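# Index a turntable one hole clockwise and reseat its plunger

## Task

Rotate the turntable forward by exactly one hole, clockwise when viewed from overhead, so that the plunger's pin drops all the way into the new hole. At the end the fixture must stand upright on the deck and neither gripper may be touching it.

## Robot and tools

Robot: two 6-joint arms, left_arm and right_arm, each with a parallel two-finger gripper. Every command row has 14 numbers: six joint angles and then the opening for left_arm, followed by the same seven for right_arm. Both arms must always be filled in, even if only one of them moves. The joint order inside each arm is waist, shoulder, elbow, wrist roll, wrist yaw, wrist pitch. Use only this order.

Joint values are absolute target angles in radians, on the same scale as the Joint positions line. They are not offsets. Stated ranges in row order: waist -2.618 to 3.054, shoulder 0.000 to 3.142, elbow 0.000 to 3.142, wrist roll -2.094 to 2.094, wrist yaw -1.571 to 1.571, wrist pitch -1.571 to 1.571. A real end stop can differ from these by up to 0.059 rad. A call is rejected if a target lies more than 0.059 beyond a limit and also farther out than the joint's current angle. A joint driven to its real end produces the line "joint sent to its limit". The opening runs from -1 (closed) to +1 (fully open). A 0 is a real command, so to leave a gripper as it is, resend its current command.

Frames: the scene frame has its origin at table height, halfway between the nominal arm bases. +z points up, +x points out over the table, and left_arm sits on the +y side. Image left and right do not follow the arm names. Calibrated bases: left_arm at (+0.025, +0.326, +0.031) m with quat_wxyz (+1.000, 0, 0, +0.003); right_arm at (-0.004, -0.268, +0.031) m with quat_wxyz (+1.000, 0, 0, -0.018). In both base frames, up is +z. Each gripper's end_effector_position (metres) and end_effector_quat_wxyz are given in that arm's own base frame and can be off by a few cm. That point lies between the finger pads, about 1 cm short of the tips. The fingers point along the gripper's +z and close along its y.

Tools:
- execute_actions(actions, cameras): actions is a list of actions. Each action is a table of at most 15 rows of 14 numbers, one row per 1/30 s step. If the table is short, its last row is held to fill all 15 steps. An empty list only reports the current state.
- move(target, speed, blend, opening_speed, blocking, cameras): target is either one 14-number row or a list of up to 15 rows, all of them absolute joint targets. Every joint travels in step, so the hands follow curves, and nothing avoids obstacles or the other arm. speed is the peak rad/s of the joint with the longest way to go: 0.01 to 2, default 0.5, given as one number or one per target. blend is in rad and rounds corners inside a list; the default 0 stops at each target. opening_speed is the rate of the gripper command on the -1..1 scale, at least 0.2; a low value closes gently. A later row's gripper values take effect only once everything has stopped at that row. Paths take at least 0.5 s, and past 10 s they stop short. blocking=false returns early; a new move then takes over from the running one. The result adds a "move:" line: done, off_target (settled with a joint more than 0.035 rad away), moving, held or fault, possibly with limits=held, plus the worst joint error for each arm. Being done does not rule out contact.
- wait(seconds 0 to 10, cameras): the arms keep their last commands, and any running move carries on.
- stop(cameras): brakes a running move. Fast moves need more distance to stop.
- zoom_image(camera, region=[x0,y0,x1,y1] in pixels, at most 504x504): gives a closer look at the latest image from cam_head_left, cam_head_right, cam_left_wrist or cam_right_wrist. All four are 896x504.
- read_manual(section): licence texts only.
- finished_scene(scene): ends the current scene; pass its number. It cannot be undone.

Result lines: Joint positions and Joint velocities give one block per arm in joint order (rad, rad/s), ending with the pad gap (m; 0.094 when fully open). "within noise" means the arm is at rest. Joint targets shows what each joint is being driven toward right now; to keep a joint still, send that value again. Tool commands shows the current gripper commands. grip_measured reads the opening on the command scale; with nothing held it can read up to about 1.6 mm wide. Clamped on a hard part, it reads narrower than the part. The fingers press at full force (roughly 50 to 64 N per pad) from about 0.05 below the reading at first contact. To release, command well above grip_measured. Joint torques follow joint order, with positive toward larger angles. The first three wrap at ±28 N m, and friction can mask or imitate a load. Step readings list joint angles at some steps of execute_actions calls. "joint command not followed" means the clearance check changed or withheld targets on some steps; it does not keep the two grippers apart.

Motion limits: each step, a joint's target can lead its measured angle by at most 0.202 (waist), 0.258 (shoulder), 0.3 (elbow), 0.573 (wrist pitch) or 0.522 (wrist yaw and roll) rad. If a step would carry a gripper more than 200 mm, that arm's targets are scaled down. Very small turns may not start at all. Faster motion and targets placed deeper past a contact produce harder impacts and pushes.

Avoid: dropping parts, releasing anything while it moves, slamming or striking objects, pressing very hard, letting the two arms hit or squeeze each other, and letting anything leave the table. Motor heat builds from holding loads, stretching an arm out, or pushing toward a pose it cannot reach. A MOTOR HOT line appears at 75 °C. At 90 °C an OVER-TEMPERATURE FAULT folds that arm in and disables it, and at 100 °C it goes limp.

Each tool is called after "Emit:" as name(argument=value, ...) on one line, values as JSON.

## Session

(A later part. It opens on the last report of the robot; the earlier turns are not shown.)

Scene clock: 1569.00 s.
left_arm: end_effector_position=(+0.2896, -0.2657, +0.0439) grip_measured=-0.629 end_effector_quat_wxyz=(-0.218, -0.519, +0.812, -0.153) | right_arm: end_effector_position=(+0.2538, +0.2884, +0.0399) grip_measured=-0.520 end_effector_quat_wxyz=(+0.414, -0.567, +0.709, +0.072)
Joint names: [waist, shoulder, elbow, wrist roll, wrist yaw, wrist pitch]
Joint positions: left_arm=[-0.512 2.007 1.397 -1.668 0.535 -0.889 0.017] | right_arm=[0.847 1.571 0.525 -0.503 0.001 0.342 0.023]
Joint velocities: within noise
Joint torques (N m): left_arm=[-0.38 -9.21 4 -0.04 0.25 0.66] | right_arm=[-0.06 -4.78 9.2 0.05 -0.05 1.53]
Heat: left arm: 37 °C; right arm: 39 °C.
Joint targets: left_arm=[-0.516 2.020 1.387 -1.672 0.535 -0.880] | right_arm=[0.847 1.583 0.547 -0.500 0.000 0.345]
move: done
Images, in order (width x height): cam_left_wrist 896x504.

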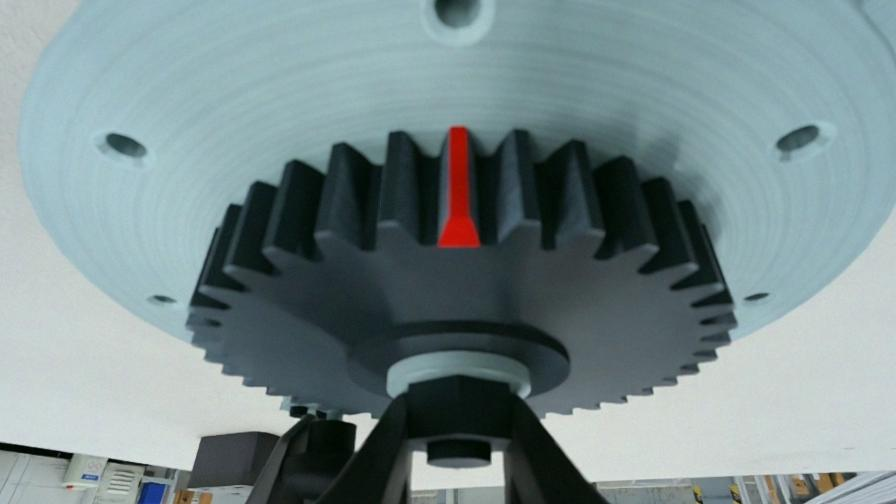

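Emit:
zoom_image(camera="cam_left_wrist", region=[340, 300, 580, 504])

Emit:
wait(seconds=0, cameras=["cam_head_left","cam_head_right"])

Scaled by 2.100 from the camera's 896x504 image, which has a finer 1280x720 frame.

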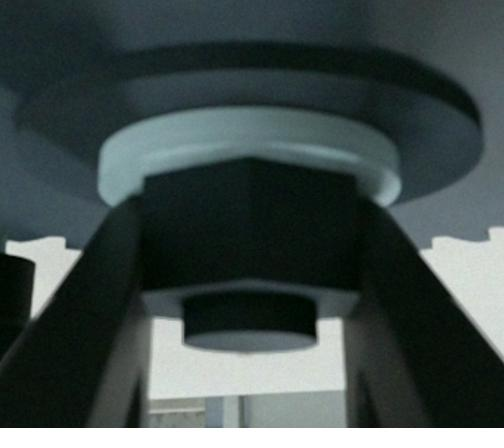

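Scene clock: 1598.30 s.
left_arm: end_effector_position=(+0.2896, -0.2657, +0.0439) grip_measured=-0.629 end_effector_quat_wxyz=(-0.218, -0.519, +0.812, -0.153) | right_arm: end_effector_position=(+0.2538, +0.2884, +0.0399) grip_measured=-0.520 end_effector_quat_wxyz=(+0.414, -0.567, +0.709, +0.072)
Joint names: [waist, shoulder, elbow, wrist roll, wrist yaw, wrist pitch]
Joint positions: left_arm=[-0.512 2.007 1.397 -1.668 0.535 -0.889 0.017] | right_arm=[0.847 1.571 0.525 -0.503 0.001 0.342 0.023]
Joint velocities: within noise
Joint torques (N m): left_arm=[-0.35 -9.24 3.97 -0.03 0.25 0.66] | right_arm=[-0.09 -4.75 9.26 0.05 -0.02 1.55]
Heat: left arm: 38 °C; right arm: 38 °C.
Joint targets: left_arm=[-0.516 2.020 1.387 -1.672 0.535 -0.880] | right_arm=[0.847 1.583 0.547 -0.500 0.000 0.345]
Tool commands: left_gripper/opening=-0.85 right_gripper/opening=-0.8
Images, in order (width x height): cam_head_left 896x504, cam_head_right 896x504.

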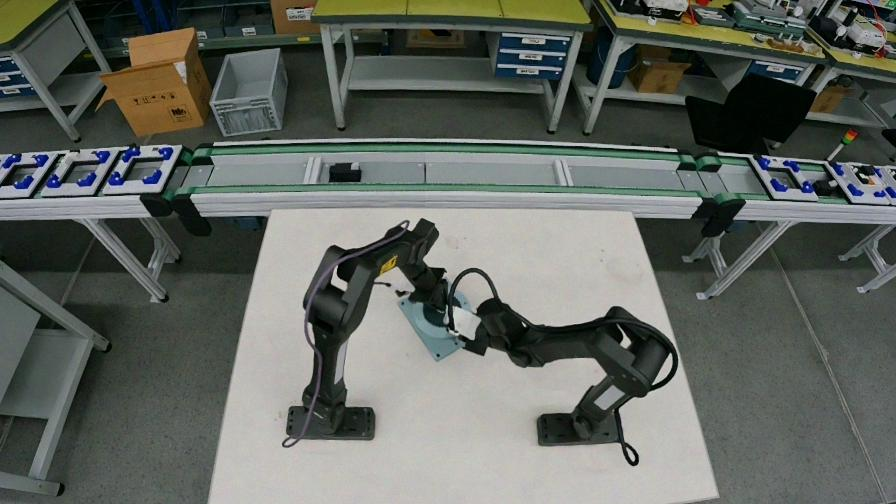

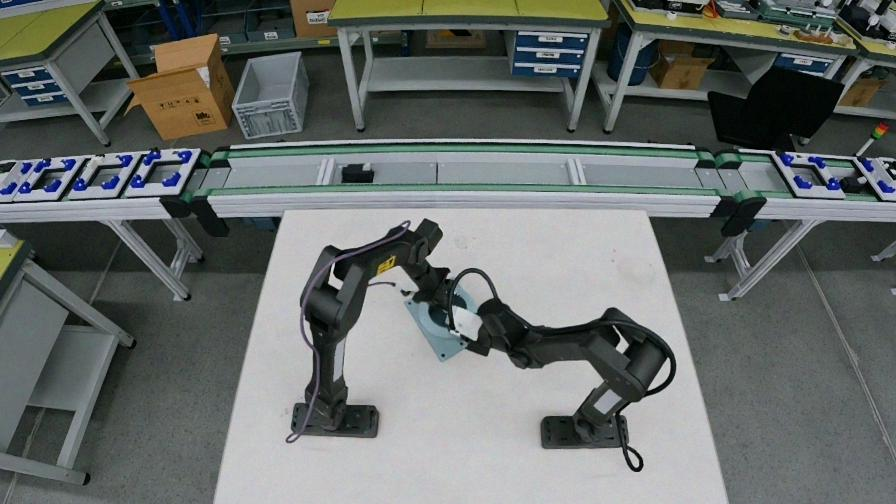

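Emit:
move(target=[[-0.516,2.020,1.387,-1.672,0.535,-0.880,0.2,0.847,1.583,0.547,-0.5,0,0.345,-0.8],[-0.512,1.93,1.46,-1.672,0.535,-1.02,0.2,0.847,1.583,0.547,-0.5,0,0.345,-0.8],[-0.502,2.021,1.382,-1.672,0.548,-0.874,0.2,0.847,1.583,0.547,-0.5,0,0.345,-0.8]], cameras=["cam_left_wrist"])

Emit:
move(target=[-0.502,2.021,1.382,-1.672,0.548,-0.874,-0.85,0.847,1.583,0.547,-0.5,0,0.345,-0.8], opening_speed=1, cameras=["cam_left_wrist"])

Scene clock: 1639.73 s.
left_arm: end_effector_position=(+0.2893, -0.2644, +0.0424) grip_measured=+0.198 end_effector_quat_wxyz=(-0.220, -0.521, +0.811, -0.152) | right_arm: end_effector_position=(+0.2538, +0.2884, +0.0399) grip_measured=-0.520 end_effector_quat_wxyz=(+0.414, -0.567, +0.709, +0.072)
Joint names: [waist, shoulder, elbow, wrist roll, wrist yaw, wrist pitch]
Joint positions: left_arm=[-0.508 2.008 1.392 -1.668 0.538 -0.887 0.056] | right_arm=[0.847 1.571 0.525 -0.503 0.001 0.342 0.023]
Joint velocities: within noise
Joint torques (N m): left_arm=[0.5 -9.21 3.99 -0.03 0.34 0.68] | right_arm=[-0.08 -4.78 9.25 0.05 -0.02 1.53]
Heat: left arm: 39 °C; right arm: 38 °C.
Joint targets: left_arm=[-0.502 2.021 1.382 -1.672 0.548 -0.874] | right_arm=[0.847 1.583 0.547 -0.500 0.000 0.345]
move: done
Images, in order (width x height): cam_left_wrist 896x504.

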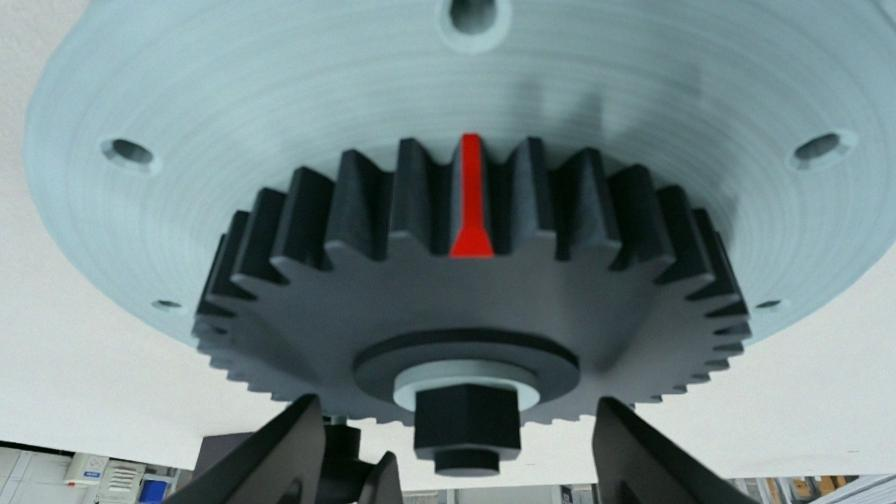

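Scene clock: 1641.00 s.
left_arm: end_effector_position=(+0.2894, -0.2667, +0.0437) grip_measured=-0.630 end_effector_quat_wxyz=(-0.224, -0.519, +0.810, -0.158) | right_arm: end_effector_position=(+0.2538, +0.2884, +0.0399) grip_measured=-0.520 end_effector_quat_wxyz=(+0.414, -0.567, +0.709, +0.072)
Joint names: [waist, shoulder, elbow, wrist roll, wrist yaw, wrist pitch]
Joint positions: left_arm=[-0.508 2.008 1.392 -1.668 0.55 -0.881 0.017] | right_arm=[0.847 1.571 0.525 -0.503 0.001 0.342 0.023]
Joint velocities: within noise
Joint torques (N m): left_arm=[0.46 -9.22 4 -0.03 0.24 0.63] | right_arm=[-0.06 -4.77 9.2 0.06 -0.03 1.53]
Heat: left arm: 38 °C; right arm: 38 °C.
Joint targets: left_arm=[-0.502 2.021 1.382 -1.672 0.548 -0.874] | right_arm=[0.847 1.583 0.547 -0.500 0.000 0.345]
move: done
Images, in order (width x height): cam_left_wrist 896x504.

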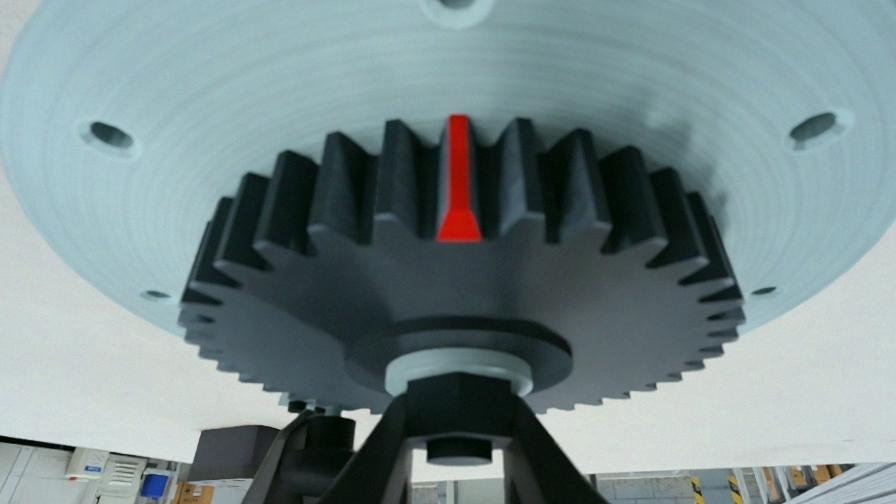

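Emit:
move(target=[[-0.502,2.021,1.382,-1.672,0.548,-0.874,0.2,0.847,1.583,0.547,-0.5,0,0.345,-0.8],[-0.512,1.93,1.46,-1.672,0.535,-1.02,0.2,0.847,1.583,0.547,-0.5,0,0.345,-0.8],[-0.485,2.022,1.376,-1.672,0.566,-0.868,0.2,0.847,1.583,0.547,-0.5,0,0.345,-0.8]], cameras=["cam_left_wrist"])

Emit:
move(target=[-0.485,2.022,1.376,-1.672,0.566,-0.868,-0.85,0.847,1.583,0.547,-0.5,0,0.345,-0.8], opening_speed=1, cameras=["cam_left_wrist"])

Scene clock: 1652.43 s.
left_arm: end_effector_position=(+0.2918, -0.2612, +0.0420) grip_measured=+0.198 end_effector_quat_wxyz=(-0.226, -0.526, +0.805, -0.157) | right_arm: end_effector_position=(+0.2538, +0.2884, +0.0399) grip_measured=-0.520 end_effector_quat_wxyz=(+0.414, -0.567, +0.709, +0.072)
Joint names: [waist, shoulder, elbow, wrist roll, wrist yaw, wrist pitch]
Joint positions: left_arm=[-0.491 2.009 1.385 -1.668 0.554 -0.881 0.056] | right_arm=[0.847 1.571 0.525 -0.503 0.001 0.342 0.023]
Joint velocities: within noise
Joint torques (N m): left_arm=[0.44 -9.31 3.99 -0.02 0.37 0.74] | right_arm=[-0.09 -4.79 9.28 0.05 -0.02 1.53]
Heat: left arm: 38 °C; right arm: 38 °C.
Joint targets: left_arm=[-0.485 2.022 1.376 -1.672 0.566 -0.868] | right_arm=[0.847 1.583 0.547 -0.500 0.000 0.345]
move: done
Images, in order (width x height): cam_left_wrist 896x504.

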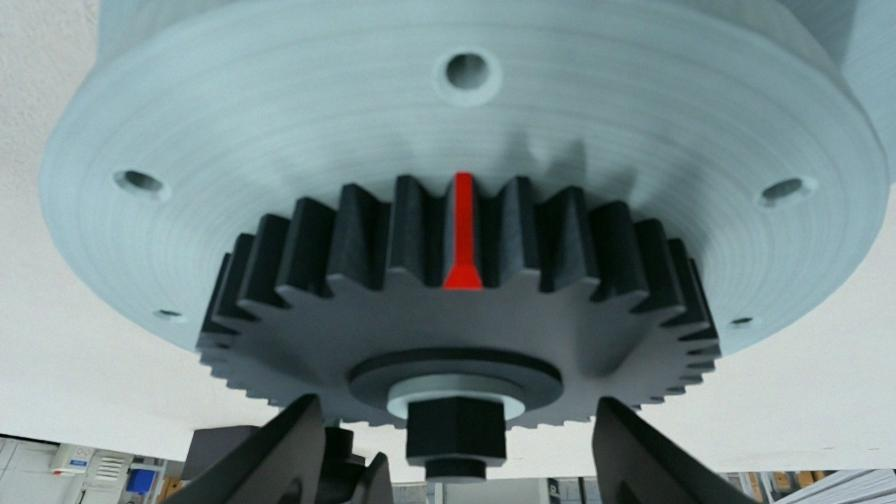

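Scene clock: 1653.70 s.
left_arm: end_effector_position=(+0.2915, -0.2609, +0.0435) grip_measured=-0.630 end_effector_quat_wxyz=(-0.232, -0.528, +0.801, -0.159) | right_arm: end_effector_position=(+0.2538, +0.2884, +0.0399) grip_measured=-0.520 end_effector_quat_wxyz=(+0.414, -0.567, +0.709, +0.072)
Joint names: [waist, shoulder, elbow, wrist roll, wrist yaw, wrist pitch]
Joint positions: left_arm=[-0.485 2.008 1.385 -1.668 0.569 -0.885 0.017] | right_arm=[0.847 1.571 0.525 -0.503 0.001 0.342 0.023]
Joint velocities: within noise
Joint torques (N m): left_arm=[-0.01 -9.16 4 -0.02 0.24 0.73] | right_arm=[-0.06 -4.74 9.17 0.07 -0.02 1.53]
Heat: left arm: 38 °C; right arm: 38 °C.
Joint targets: left_arm=[-0.485 2.022 1.376 -1.672 0.566 -0.868] | right_arm=[0.847 1.583 0.547 -0.500 0.000 0.345]
move: done
Images, in order (width x height): cam_left_wrist 896x504.

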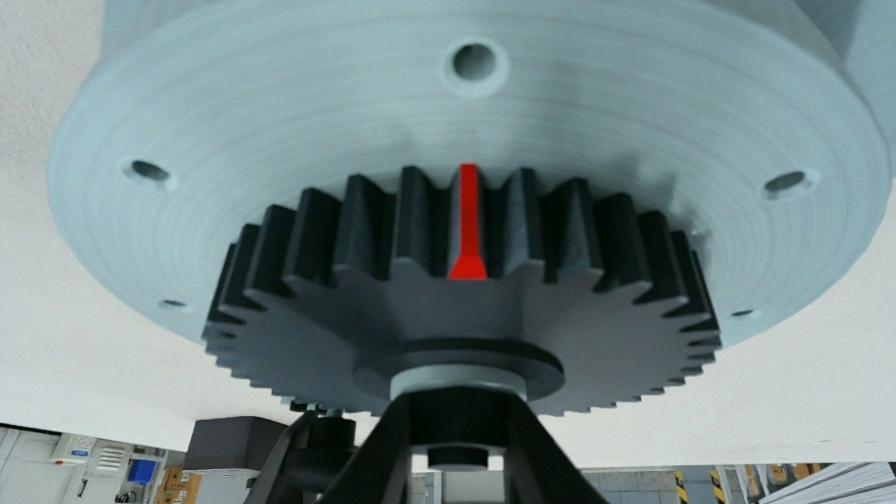

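Emit:
move(target=[[-0.485,2.022,1.376,-1.672,0.566,-0.868,-0.9,0.847,1.54,0.600,-0.5,0,0.50,-0.8],[-0.485,2.022,1.376,-1.672,0.566,-0.868,-0.9,0.847,1.462,0.660,-0.5,0,0.67,-0.8]], speed=0.25, blend=0.05, cameras=["cam_right_wrist"])

Emit:
move(target=[-0.484,2.122,1.546,-1.440,0.57,-1.074,-0.9,0.847,1.462,0.660,-0.5,0,0.67,-0.8], speed=0.2, cameras=["cam_left_wrist","cam_right_wrist"])

Scene clock: 1716.53 s.
left_arm: end_effector_position=(+0.2915, -0.2609, +0.0435) grip_measured=-0.631 end_effector_quat_wxyz=(-0.232, -0.528, +0.801, -0.159) | right_arm: end_effector_position=(+0.2563, +0.2910, +0.0449) grip_measured=-0.520 end_effector_quat_wxyz=(+0.418, -0.566, +0.706, +0.071)
Joint names: [waist, shoulder, elbow, wrist roll, wrist yaw, wrist pitch]
Joint positions: left_arm=[-0.485 2.008 1.385 -1.668 0.569 -0.885 0.017] | right_arm=[0.847 1.566 0.539 -0.505 0.002 0.334 0.023]
Joint velocities: within noise
Joint torques (N m): left_arm=[0.03 -9.14 3.97 -0.03 0.24 0.73] | right_arm=[-0.09 -14.17 19.26 0.07 -0.01 4.57]
Heat: left arm: 37 °C; right arm: 39 °C.
Joint targets: left_arm=[-0.485 2.022 1.376 -1.672 0.566 -0.868] | right_arm=[0.847 1.462 0.660 -0.500 0.000 0.670]
move: off_target (right_arm); blend cut to 0 rad at target 1; right_arm: the wrist pitch is farthest, 0.336 rad from its target
Images, in order (width x height): cam_right_wrist 896x504.

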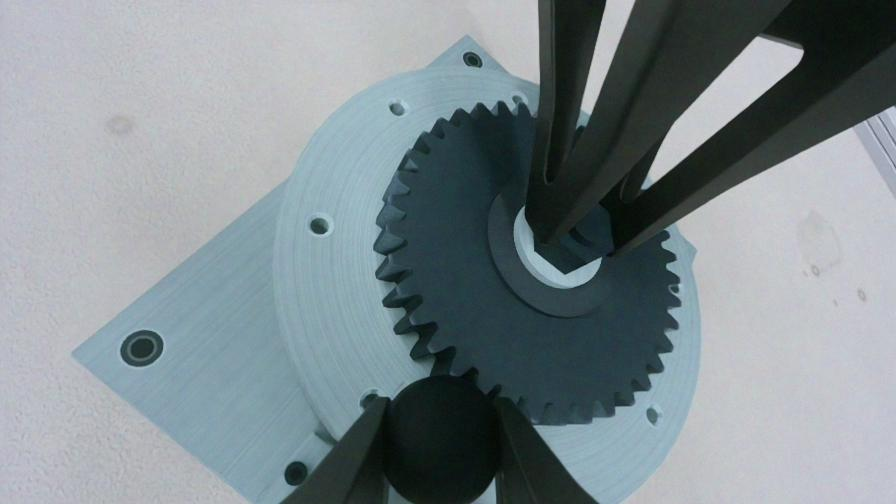

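Scene clock: 1718.20 s.
left_arm: end_effector_position=(+0.2915, -0.2607, +0.0440) grip_measured=-0.631 end_effector_quat_wxyz=(-0.245, -0.457, +0.844, -0.137) | right_arm: end_effector_position=(+0.2564, +0.2910, +0.0450) grip_measured=-0.520 end_effector_quat_wxyz=(+0.418, -0.566, +0.707, +0.071)
Joint names: [waist, shoulder, elbow, wrist roll, wrist yaw, wrist pitch]
Joint positions: left_arm=[-0.485 2.097 1.522 -1.462 0.568 -1.047 0.017] | right_arm=[0.847 1.566 0.54 -0.506 0.002 0.332 0.023]
Joint velocities: within noise
Joint torques (N m): left_arm=[0.05 -8.79 6.52 0.29 0.28 0.01] | right_arm=[-0.09 -14.22 19.11 0.08 -0.03 4.56]
Heat: left arm: 37 °C; right arm: 42 °C.
Joint targets: left_arm=[-0.484 2.122 1.546 -1.440 0.570 -1.074] | right_arm=[0.847 1.462 0.660 -0.500 0.000 0.670]
move: off_target (right_arm); right_arm: the wrist pitch is farthest, 0.338 rad from its target
Images, in order (width x height): cam_left_wrist 896x504, cam_right_wrist 896x504.

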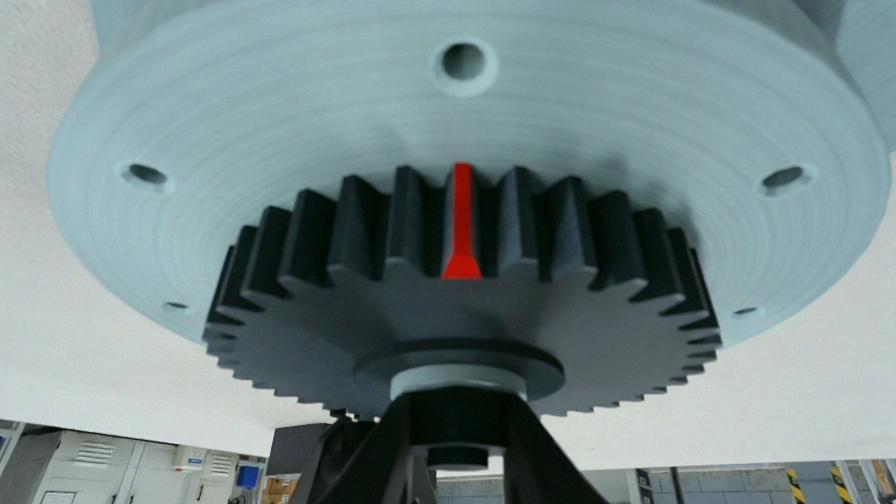

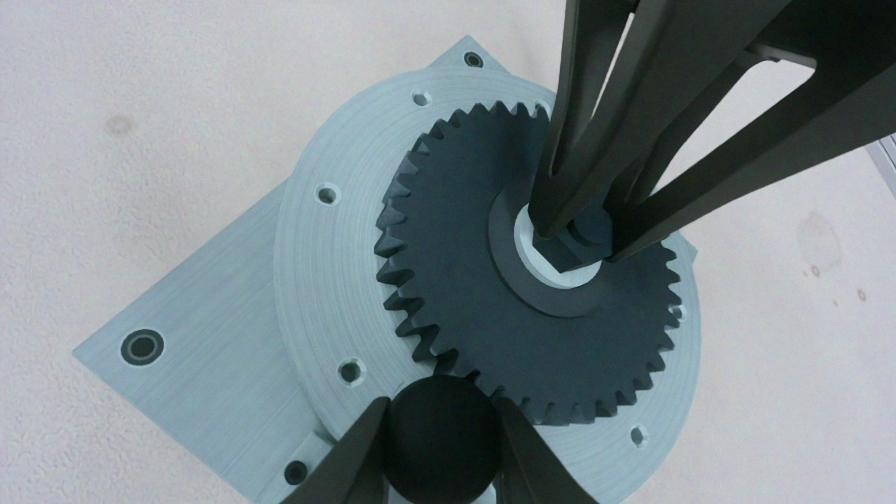

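Emit:
move(target=[[-0.496,2.222,1.70,-1.225,0.545,-1.246,-0.9,0.847,1.462,0.660,-0.5,0,0.67,-0.8],[-0.510,2.316,1.856,-1.038,0.505,-1.400,-0.9,0.847,1.462,0.660,-0.5,0,0.67,-0.8]], speed=0.25, blend=0.03, cameras=["cam_left_wrist","cam_right_wrist"])

Scene clock: 1727.30 s.
left_arm: end_effector_position=(+0.2915, -0.2604, +0.0449) grip_measured=-0.631 end_effector_quat_wxyz=(-0.270, -0.295, +0.912, -0.090) | right_arm: end_effector_position=(+0.2565, +0.2910, +0.0450) grip_measured=-0.520 end_effector_quat_wxyz=(+0.418, -0.566, +0.707, +0.071)
Joint names: [waist, shoulder, elbow, wrist roll, wrist yaw, wrist pitch]
Joint positions: left_arm=[-0.504 2.291 1.83 -1.06 0.519 -1.376 0.017] | right_arm=[0.847 1.566 0.54 -0.506 0.003 0.331 0.023]
Joint velocities: within noise
Joint torques (N m): left_arm=[-0.5 -10.26 6.5 0.28 0.12 -0.42] | right_arm=[-0.08 -14.17 19.08 0.07 -0.04 4.58]
Heat: left arm: 37 °C; right arm: 58 °C.
Joint targets: left_arm=[-0.510 2.316 1.856 -1.038 0.505 -1.400] | right_arm=[0.847 1.462 0.660 -0.500 0.000 0.670]
move: off_target (right_arm); right_arm: the wrist pitch is farthest, 0.339 rad from its target
Images, in order (width x height): cam_left_wrist 896x504, cam_right_wrist 896x504.

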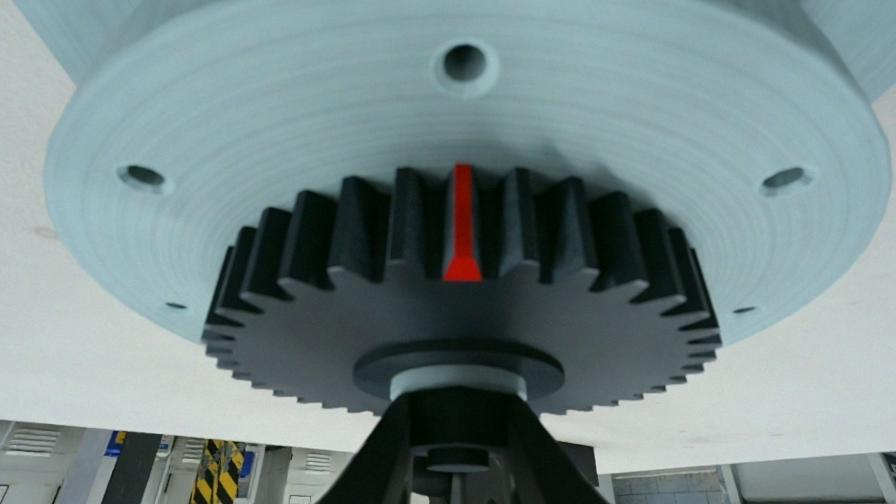

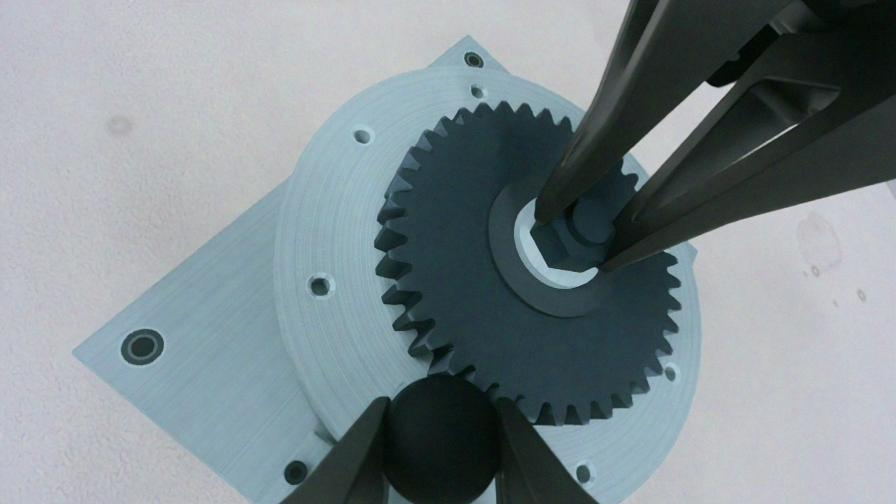

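Emit:
move(target=[-0.510,2.316,1.856,-1.038,0.505,-1.400,-0.9,0.847,1.587,0.553,-0.5,0,0.39,-0.8], speed=0.4, cameras=["cam_right_wrist"])

Emit:
move(target=[-0.513,2.334,1.882,-1.005,0.498,-1.428,-0.9,0.847,1.60,0.547,-0.5,0,0.375,-0.8], speed=0.1, cameras=["cam_right_wrist"])

Scene clock: 1744.03 s.
left_arm: end_effector_position=(+0.2915, -0.2603, +0.0448) grip_measured=-0.631 end_effector_quat_wxyz=(-0.270, -0.294, +0.912, -0.090) | right_arm: end_effector_position=(+0.2550, +0.2892, +0.0410) grip_measured=-0.520 end_effector_quat_wxyz=(+0.411, -0.569, +0.709, +0.070)
Joint names: [waist, shoulder, elbow, wrist roll, wrist yaw, wrist pitch]
Joint positions: left_arm=[-0.504 2.291 1.831 -1.057 0.518 -1.376 0.017] | right_arm=[0.847 1.571 0.54 -0.506 0.003 0.319 0.023]
Joint velocities: within noise
Joint torques (N m): left_arm=[-0.5 -10.24 6.49 0.23 0.11 -0.42] | right_arm=[-0.08 -4.55 8.4 0.08 -0.04 2.14]
Heat: left arm: 37 °C; right arm: 72 °C.
Joint targets: left_arm=[-0.510 2.316 1.856 -1.038 0.505 -1.400] | right_arm=[0.847 1.587 0.553 -0.500 0.000 0.390]
move: off_target (right_arm); right_arm: the wrist pitch is farthest, 0.071 rad from its target
Images, in order (width x height): cam_right_wrist 896x504.

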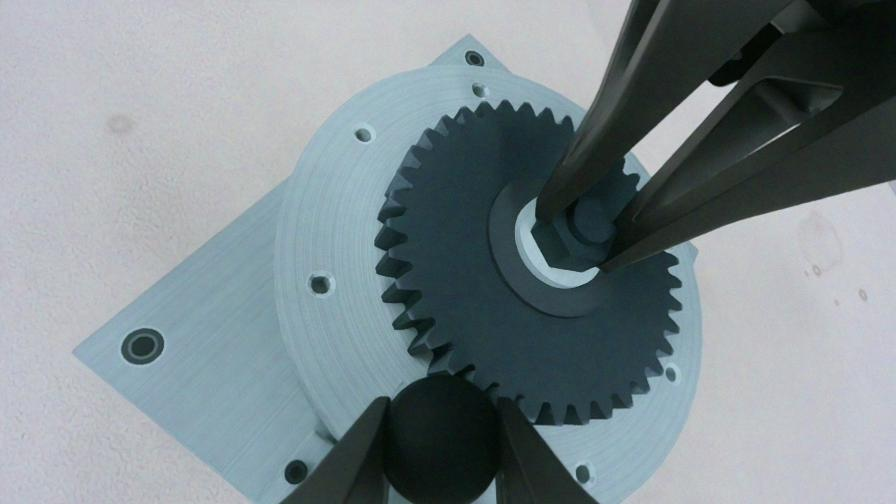

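Scene clock: 1744.83 s.
left_arm: end_effector_position=(+0.2919, -0.2598, +0.0450) grip_measured=-0.631 end_effector_quat_wxyz=(-0.271, -0.283, +0.916, -0.086) | right_arm: end_effector_position=(+0.2556, +0.2899, +0.0405) grip_measured=-0.520 end_effector_quat_wxyz=(+0.412, -0.568, +0.709, +0.070)
Joint names: [waist, shoulder, elbow, wrist roll, wrist yaw, wrist pitch]
Joint positions: left_arm=[-0.505 2.307 1.857 -1.031 0.511 -1.402 0.017] | right_arm=[0.847 1.576 0.54 -0.506 0.003 0.327 0.023]
Joint velocities: within noise
Joint torques (N m): left_arm=[-0.7 -10.19 6.45 0.31 0.11 -0.48] | right_arm=[-0.03 -4.07 7.77 0.07 -0.05 1.91]
Heat: left arm: 37 °C; right arm: 70 °C.
Joint targets: left_arm=[-0.513 2.334 1.882 -1.005 0.498 -1.428] | right_arm=[0.847 1.600 0.547 -0.500 0.000 0.375]
move: off_target (right_arm); right_arm: the wrist pitch is farthest, 0.048 rad from its target
Images, in order (width x height): cam_right_wrist 896x504.

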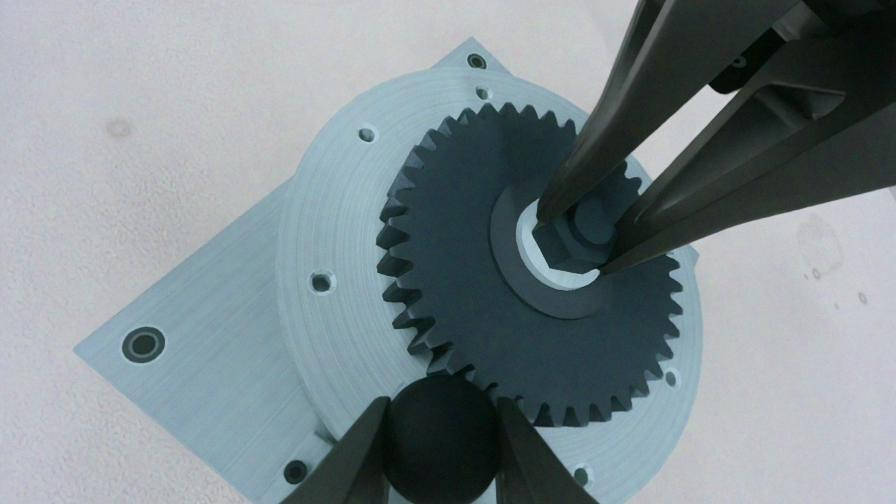

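Emit:
move(target=[-0.516,2.352,1.907,-0.972,0.491,-1.456,-0.9,0.847,1.606,0.543,-0.5,0,0.36,-0.8], speed=0.1, cameras=["cam_right_wrist"])

Scene clock: 1755.60 s.
left_arm: end_effector_position=(+0.2923, -0.2594, +0.0450) grip_measured=-0.631 end_effector_quat_wxyz=(-0.274, -0.272, +0.919, -0.082) | right_arm: end_effector_position=(+0.2560, +0.2904, +0.0401) grip_measured=-0.520 end_effector_quat_wxyz=(+0.413, -0.568, +0.709, +0.070)
Joint names: [waist, shoulder, elbow, wrist roll, wrist yaw, wrist pitch]
Joint positions: left_arm=[-0.505 2.324 1.884 -1.003 0.506 -1.428 0.017] | right_arm=[0.847 1.58 0.54 -0.506 0.003 0.333 0.023]
Joint velocities: within noise
Joint torques (N m): left_arm=[-0.92 -10.17 6.27 0.35 0.08 -0.53] | right_arm=[-0.12 -3.93 7.36 0.09 -0.06 1.73]
Heat: left arm: 37 °C; right arm: 59 °C.
Joint targets: left_arm=[-0.516 2.352 1.907 -0.972 0.491 -1.456] | right_arm=[0.847 1.606 0.543 -0.500 0.000 0.360]
move: done
Images, in order (width x height): cam_right_wrist 896x504.

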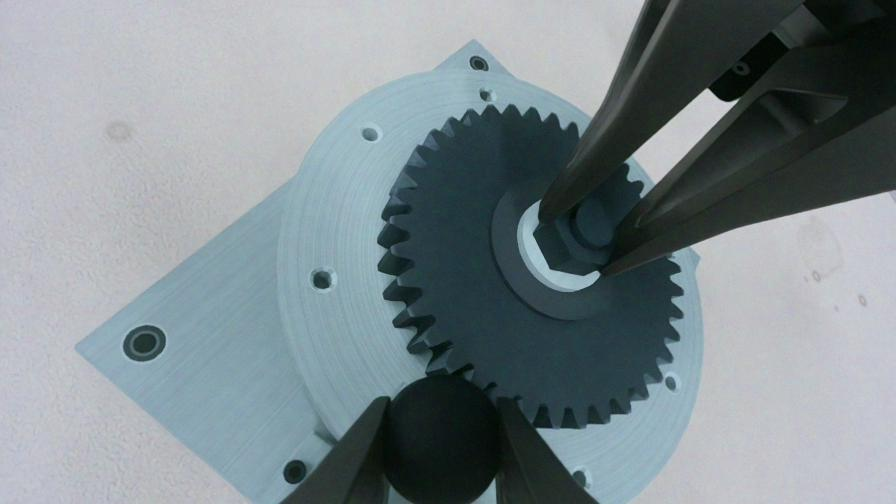

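Emit:
move(target=[-0.516,2.370,1.933,-0.939,0.487,-1.484,-0.9,0.847,1.608,0.543,-0.5,0,0.36,-0.8], speed=0.1, cameras=["cam_right_wrist"])

Emit:
move(target=[-0.516,2.388,1.959,-0.906,0.483,-1.511,-0.9,0.847,1.608,0.543,-0.5,0,0.36,-0.8], speed=0.1, cameras=["cam_right_wrist"])

Scene clock: 1767.97 s.
left_arm: end_effector_position=(+0.2923, -0.2593, +0.0450) grip_measured=-0.631 end_effector_quat_wxyz=(-0.279, -0.258, +0.921, -0.081) | right_arm: end_effector_position=(+0.2560, +0.2904, +0.0402) grip_measured=-0.520 end_effector_quat_wxyz=(+0.413, -0.568, +0.709, +0.070)
Joint names: [waist, shoulder, elbow, wrist roll, wrist yaw, wrist pitch]
Joint positions: left_arm=[-0.505 2.342 1.91 -0.97 0.506 -1.454 0.017] | right_arm=[0.847 1.58 0.54 -0.506 0.003 0.333 0.023]
Joint velocities: within noise
Joint torques (N m): left_arm=[-0.87 -10.28 6.16 0.33 0.06 -0.59] | right_arm=[-0.06 -3.77 7.39 0.08 -0.03 1.74]
Heat: left arm: 37 °C; right arm: 52 °C.
Joint targets: left_arm=[-0.516 2.370 1.933 -0.939 0.487 -1.484] | right_arm=[0.847 1.608 0.543 -0.500 0.000 0.360]
move: done
Images, in order (width x height): cam_right_wrist 896x504.

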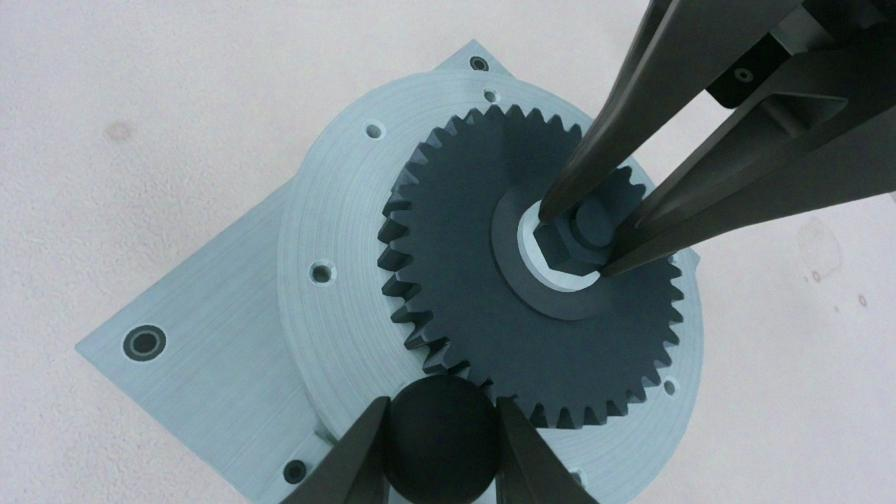

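Scene clock: 1768.77 s.
left_arm: end_effector_position=(+0.2924, -0.2592, +0.0450) grip_measured=-0.631 end_effector_quat_wxyz=(-0.280, -0.241, +0.926, -0.078) | right_arm: end_effector_position=(+0.2561, +0.2903, +0.0374) grip_measured=-0.520 end_effector_quat_wxyz=(+0.410, -0.569, +0.710, +0.069)
Joint names: [waist, shoulder, elbow, wrist roll, wrist yaw, wrist pitch]
Joint positions: left_arm=[-0.508 2.359 1.938 -0.932 0.498 -1.479 0.017] | right_arm=[0.847 1.591 0.54 -0.506 0.003 0.338 0.023]
Joint velocities: within noise
Joint torques (N m): left_arm=[-0.59 -10.3 6.02 0.32 0.1 -0.65] | right_arm=[-0.09 -4.55 7.27 0.07 -0.05 1.7]
Heat: left arm: 37 °C; right arm: 52 °C.
Joint targets: left_arm=[-0.516 2.388 1.959 -0.906 0.483 -1.511] | right_arm=[0.847 1.608 0.543 -0.500 0.000 0.360]
move: done
Images, in order (width x height): cam_right_wrist 896x504.

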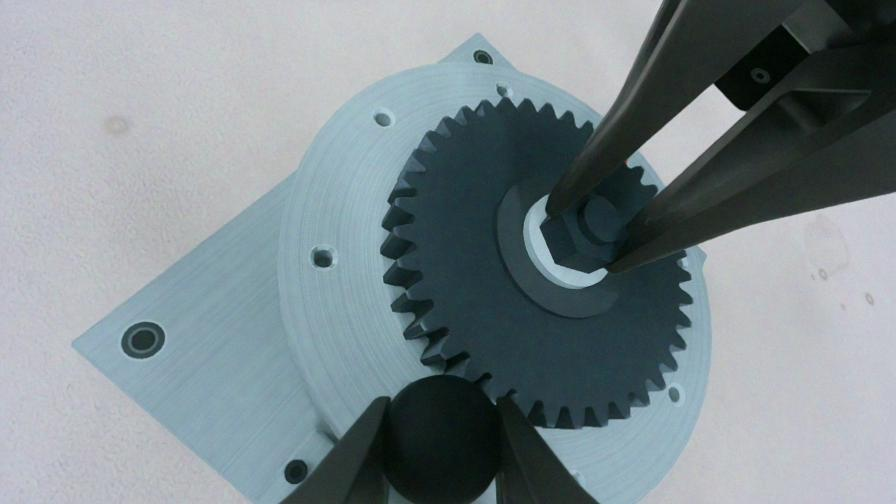

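Emit:
move(target=[-0.516,2.388,1.959,-0.906,0.483,-1.511,-0.9,0.847,1.63,0.543,-0.5,0,0.37,-0.8], speed=0.1, cameras=["cam_right_wrist"])

Scene clock: 1773.87 s.
left_arm: end_effector_position=(+0.2925, -0.2589, +0.0448) grip_measured=-0.631 end_effector_quat_wxyz=(-0.279, -0.240, +0.927, -0.077) | right_arm: end_effector_position=(+0.2564, +0.2907, +0.0364) grip_measured=-0.520 end_effector_quat_wxyz=(+0.411, -0.569, +0.709, +0.069)
Joint names: [waist, shoulder, elbow, wrist roll, wrist yaw, wrist pitch]
Joint positions: left_arm=[-0.508 2.359 1.938 -0.93 0.496 -1.48 0.017] | right_arm=[0.847 1.596 0.54 -0.506 0.003 0.344 0.023]
Joint velocities: within noise
Joint torques (N m): left_arm=[-0.64 -10.33 6.02 0.29 0.1 -0.63] | right_arm=[-0.01 -3.43 7.32 0.1 -0.04 1.74]
Heat: left arm: 37 °C; right arm: 50 °C.
Joint targets: left_arm=[-0.516 2.388 1.959 -0.906 0.483 -1.511] | right_arm=[0.847 1.630 0.543 -0.500 0.000 0.370]
move: done
Images, in order (width x height): cam_right_wrist 896x504.

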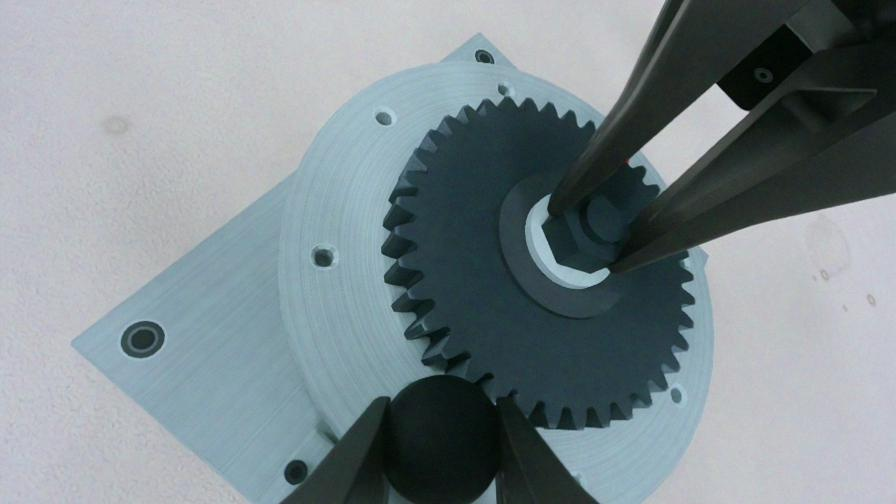

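Emit:
move(target=[-0.516,2.388,1.959,-0.906,0.483,-1.511,-0.9,0.847,1.63,0.543,-0.5,0,0.37,-0.2], opening_speed=1, cameras=["cam_right_wrist"])

Scene clock: 1778.73 s.
left_arm: end_effector_position=(+0.2925, -0.2589, +0.0448) grip_measured=-0.631 end_effector_quat_wxyz=(-0.279, -0.239, +0.927, -0.077) | right_arm: end_effector_position=(+0.2588, +0.2934, +0.0358) grip_measured=-0.202 end_effector_quat_wxyz=(+0.417, -0.567, +0.707, +0.070)
Joint names: [waist, shoulder, elbow, wrist roll, wrist yaw, wrist pitch]
Joint positions: left_arm=[-0.508 2.359 1.938 -0.93 0.496 -1.48 0.017] | right_arm=[0.847 1.614 0.54 -0.506 0.003 0.376 0.037]
Joint velocities: within noise
Joint torques (N m): left_arm=[-0.61 -10.3 6.02 0.29 0.11 -0.63] | right_arm=[-0.09 -4.78 7.28 0.08 -0.06 1.46]
Heat: left arm: 37 °C; right arm: 49 °C.
Joint targets: left_arm=[-0.516 2.388 1.959 -0.906 0.483 -1.511] | right_arm=[0.847 1.630 0.543 -0.500 0.000 0.370]
move: done
Images, in order (width x height): cam_right_wrist 896x504.

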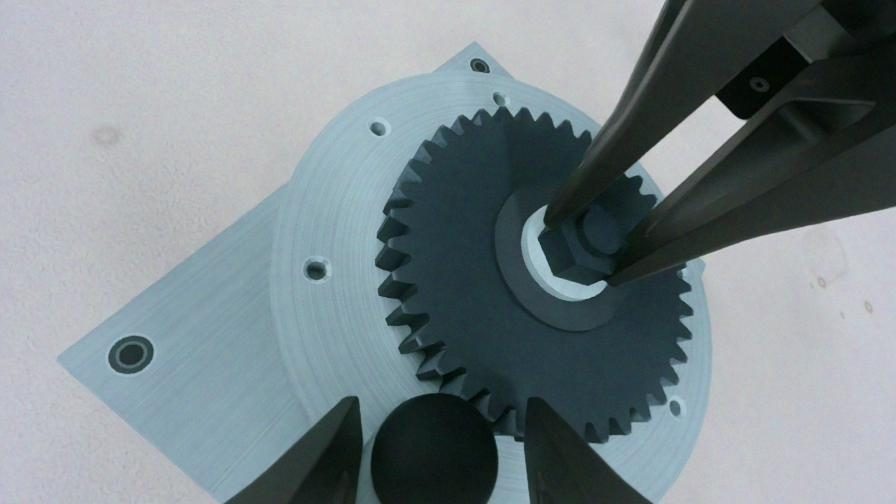

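Emit:
move(target=[-0.516,2.388,1.959,-0.906,0.483,-1.511,-0.9,0.855,1.265,0.45,-0.5,0,0.10,0.0], cameras=["cam_right_wrist"])

Emit:
zoom_image(camera="cam_right_wrist", region=[200, 200, 700, 504])

Scene clock: 1784.37 s.
left_arm: end_effector_position=(+0.2925, -0.2589, +0.0448) grip_measured=-0.631 end_effector_quat_wxyz=(-0.279, -0.239, +0.927, -0.077) | right_arm: end_effector_position=(+0.2283, +0.2589, +0.0729) grip_measured=-0.002 end_effector_quat_wxyz=(+0.414, -0.568, +0.708, +0.070)
Joint names: [waist, shoulder, elbow, wrist roll, wrist yaw, wrist pitch]
Joint positions: left_arm=[-0.508 2.359 1.938 -0.93 0.496 -1.48 0.017] | right_arm=[0.847 1.281 0.463 -0.506 0.003 0.115 0.047]
Joint velocities: within noise
Joint torques (N m): left_arm=[-0.59 -10.28 6.01 0.29 0.11 -0.63] | right_arm=[0.7 -5.08 6.94 0.09 -0.05 1.39]
Heat: left arm: 37 °C; right arm: 48 °C.
Joint targets: left_arm=[-0.516 2.388 1.959 -0.906 0.483 -1.511] | right_arm=[0.855 1.265 0.450 -0.500 0.000 0.100]
move: done
Images, in order (width x height): cam_right_wrist 896x504.

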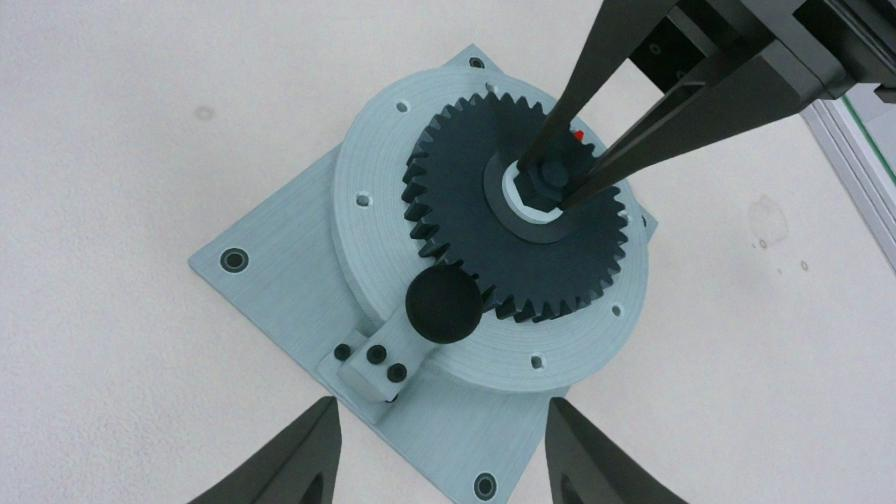

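Scaled by 1.008 from the camera's 896x504 image, which has a finer 1280x720 frame.

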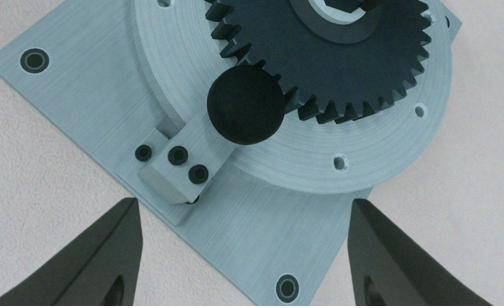

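Emit:
move(target=[[-0.512,2.375,1.949,-0.918,0.49,-1.495,0.1,0.855,1.265,0.45,-0.5,0,0.10,0.0],[-0.50,2.32,2.02,-0.918,0.49,-1.56,0.3,0.855,1.265,0.45,-0.5,0,0.10,0.0],[-0.55,1.95,1.95,-0.918,0.40,-1.4,0.3,0.855,1.265,0.45,-0.5,0,0.10,0.0]], cameras=["cam_left_wrist","cam_right_wrist"])

Scene clock: 1799.90 s.
left_arm: end_effector_position=(+0.3087, -0.2676, +0.1884) grip_measured=+0.298 end_effector_quat_wxyz=(-0.081, -0.169, +0.962, -0.197) | right_arm: end_effector_position=(+0.2282, +0.2589, +0.0727) grip_measured=-0.002 end_effector_quat_wxyz=(+0.414, -0.568, +0.708, +0.070)
Joint names: [waist, shoulder, elbow, wrist roll, wrist yaw, wrist pitch]
Joint positions: left_arm=[-0.544 1.971 1.964 -0.922 0.405 -1.416 0.061] | right_arm=[0.847 1.281 0.463 -0.506 0.003 0.114 0.047]
Joint velocities: within noise
Joint torques (N m): left_arm=[-0.5 -12.48 3.9 0.06 0.14 0.91] | right_arm=[0.76 -5.11 6.84 0.09 -0.05 1.4]
Heat: left arm: 39 °C; right arm: 45 °C.
Joint targets: left_arm=[-0.550 1.950 1.950 -0.918 0.400 -1.400] | right_arm=[0.855 1.265 0.450 -0.500 0.000 0.100]
move: done; target 2's new numbers were sent with left_arm's shoulder 0.041 rad from that target
Images, in order (width x height): cam_left_wrist 896x504, cam_right_wrist 896x504.

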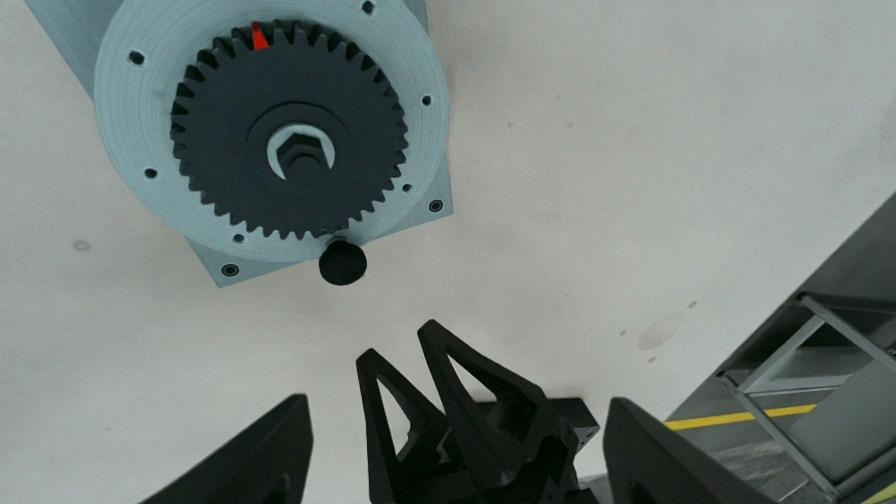

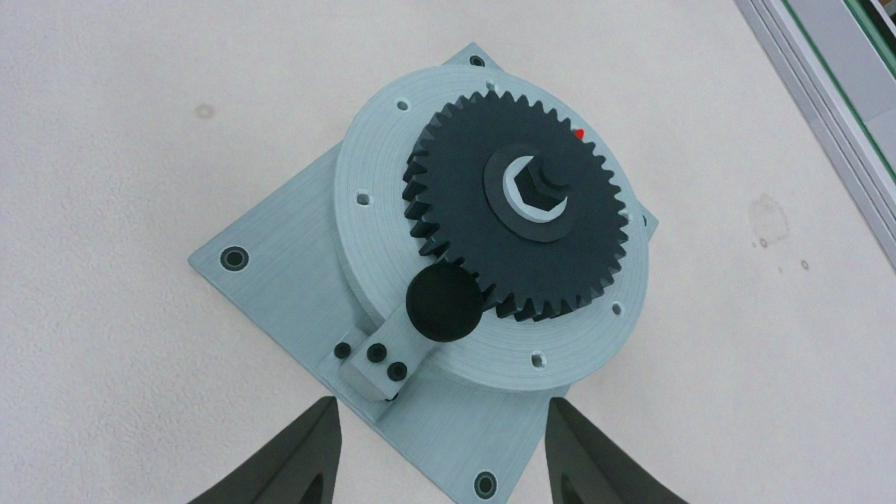

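Emit:
finished_scene(scene=1)

The scene is finished: the task was done.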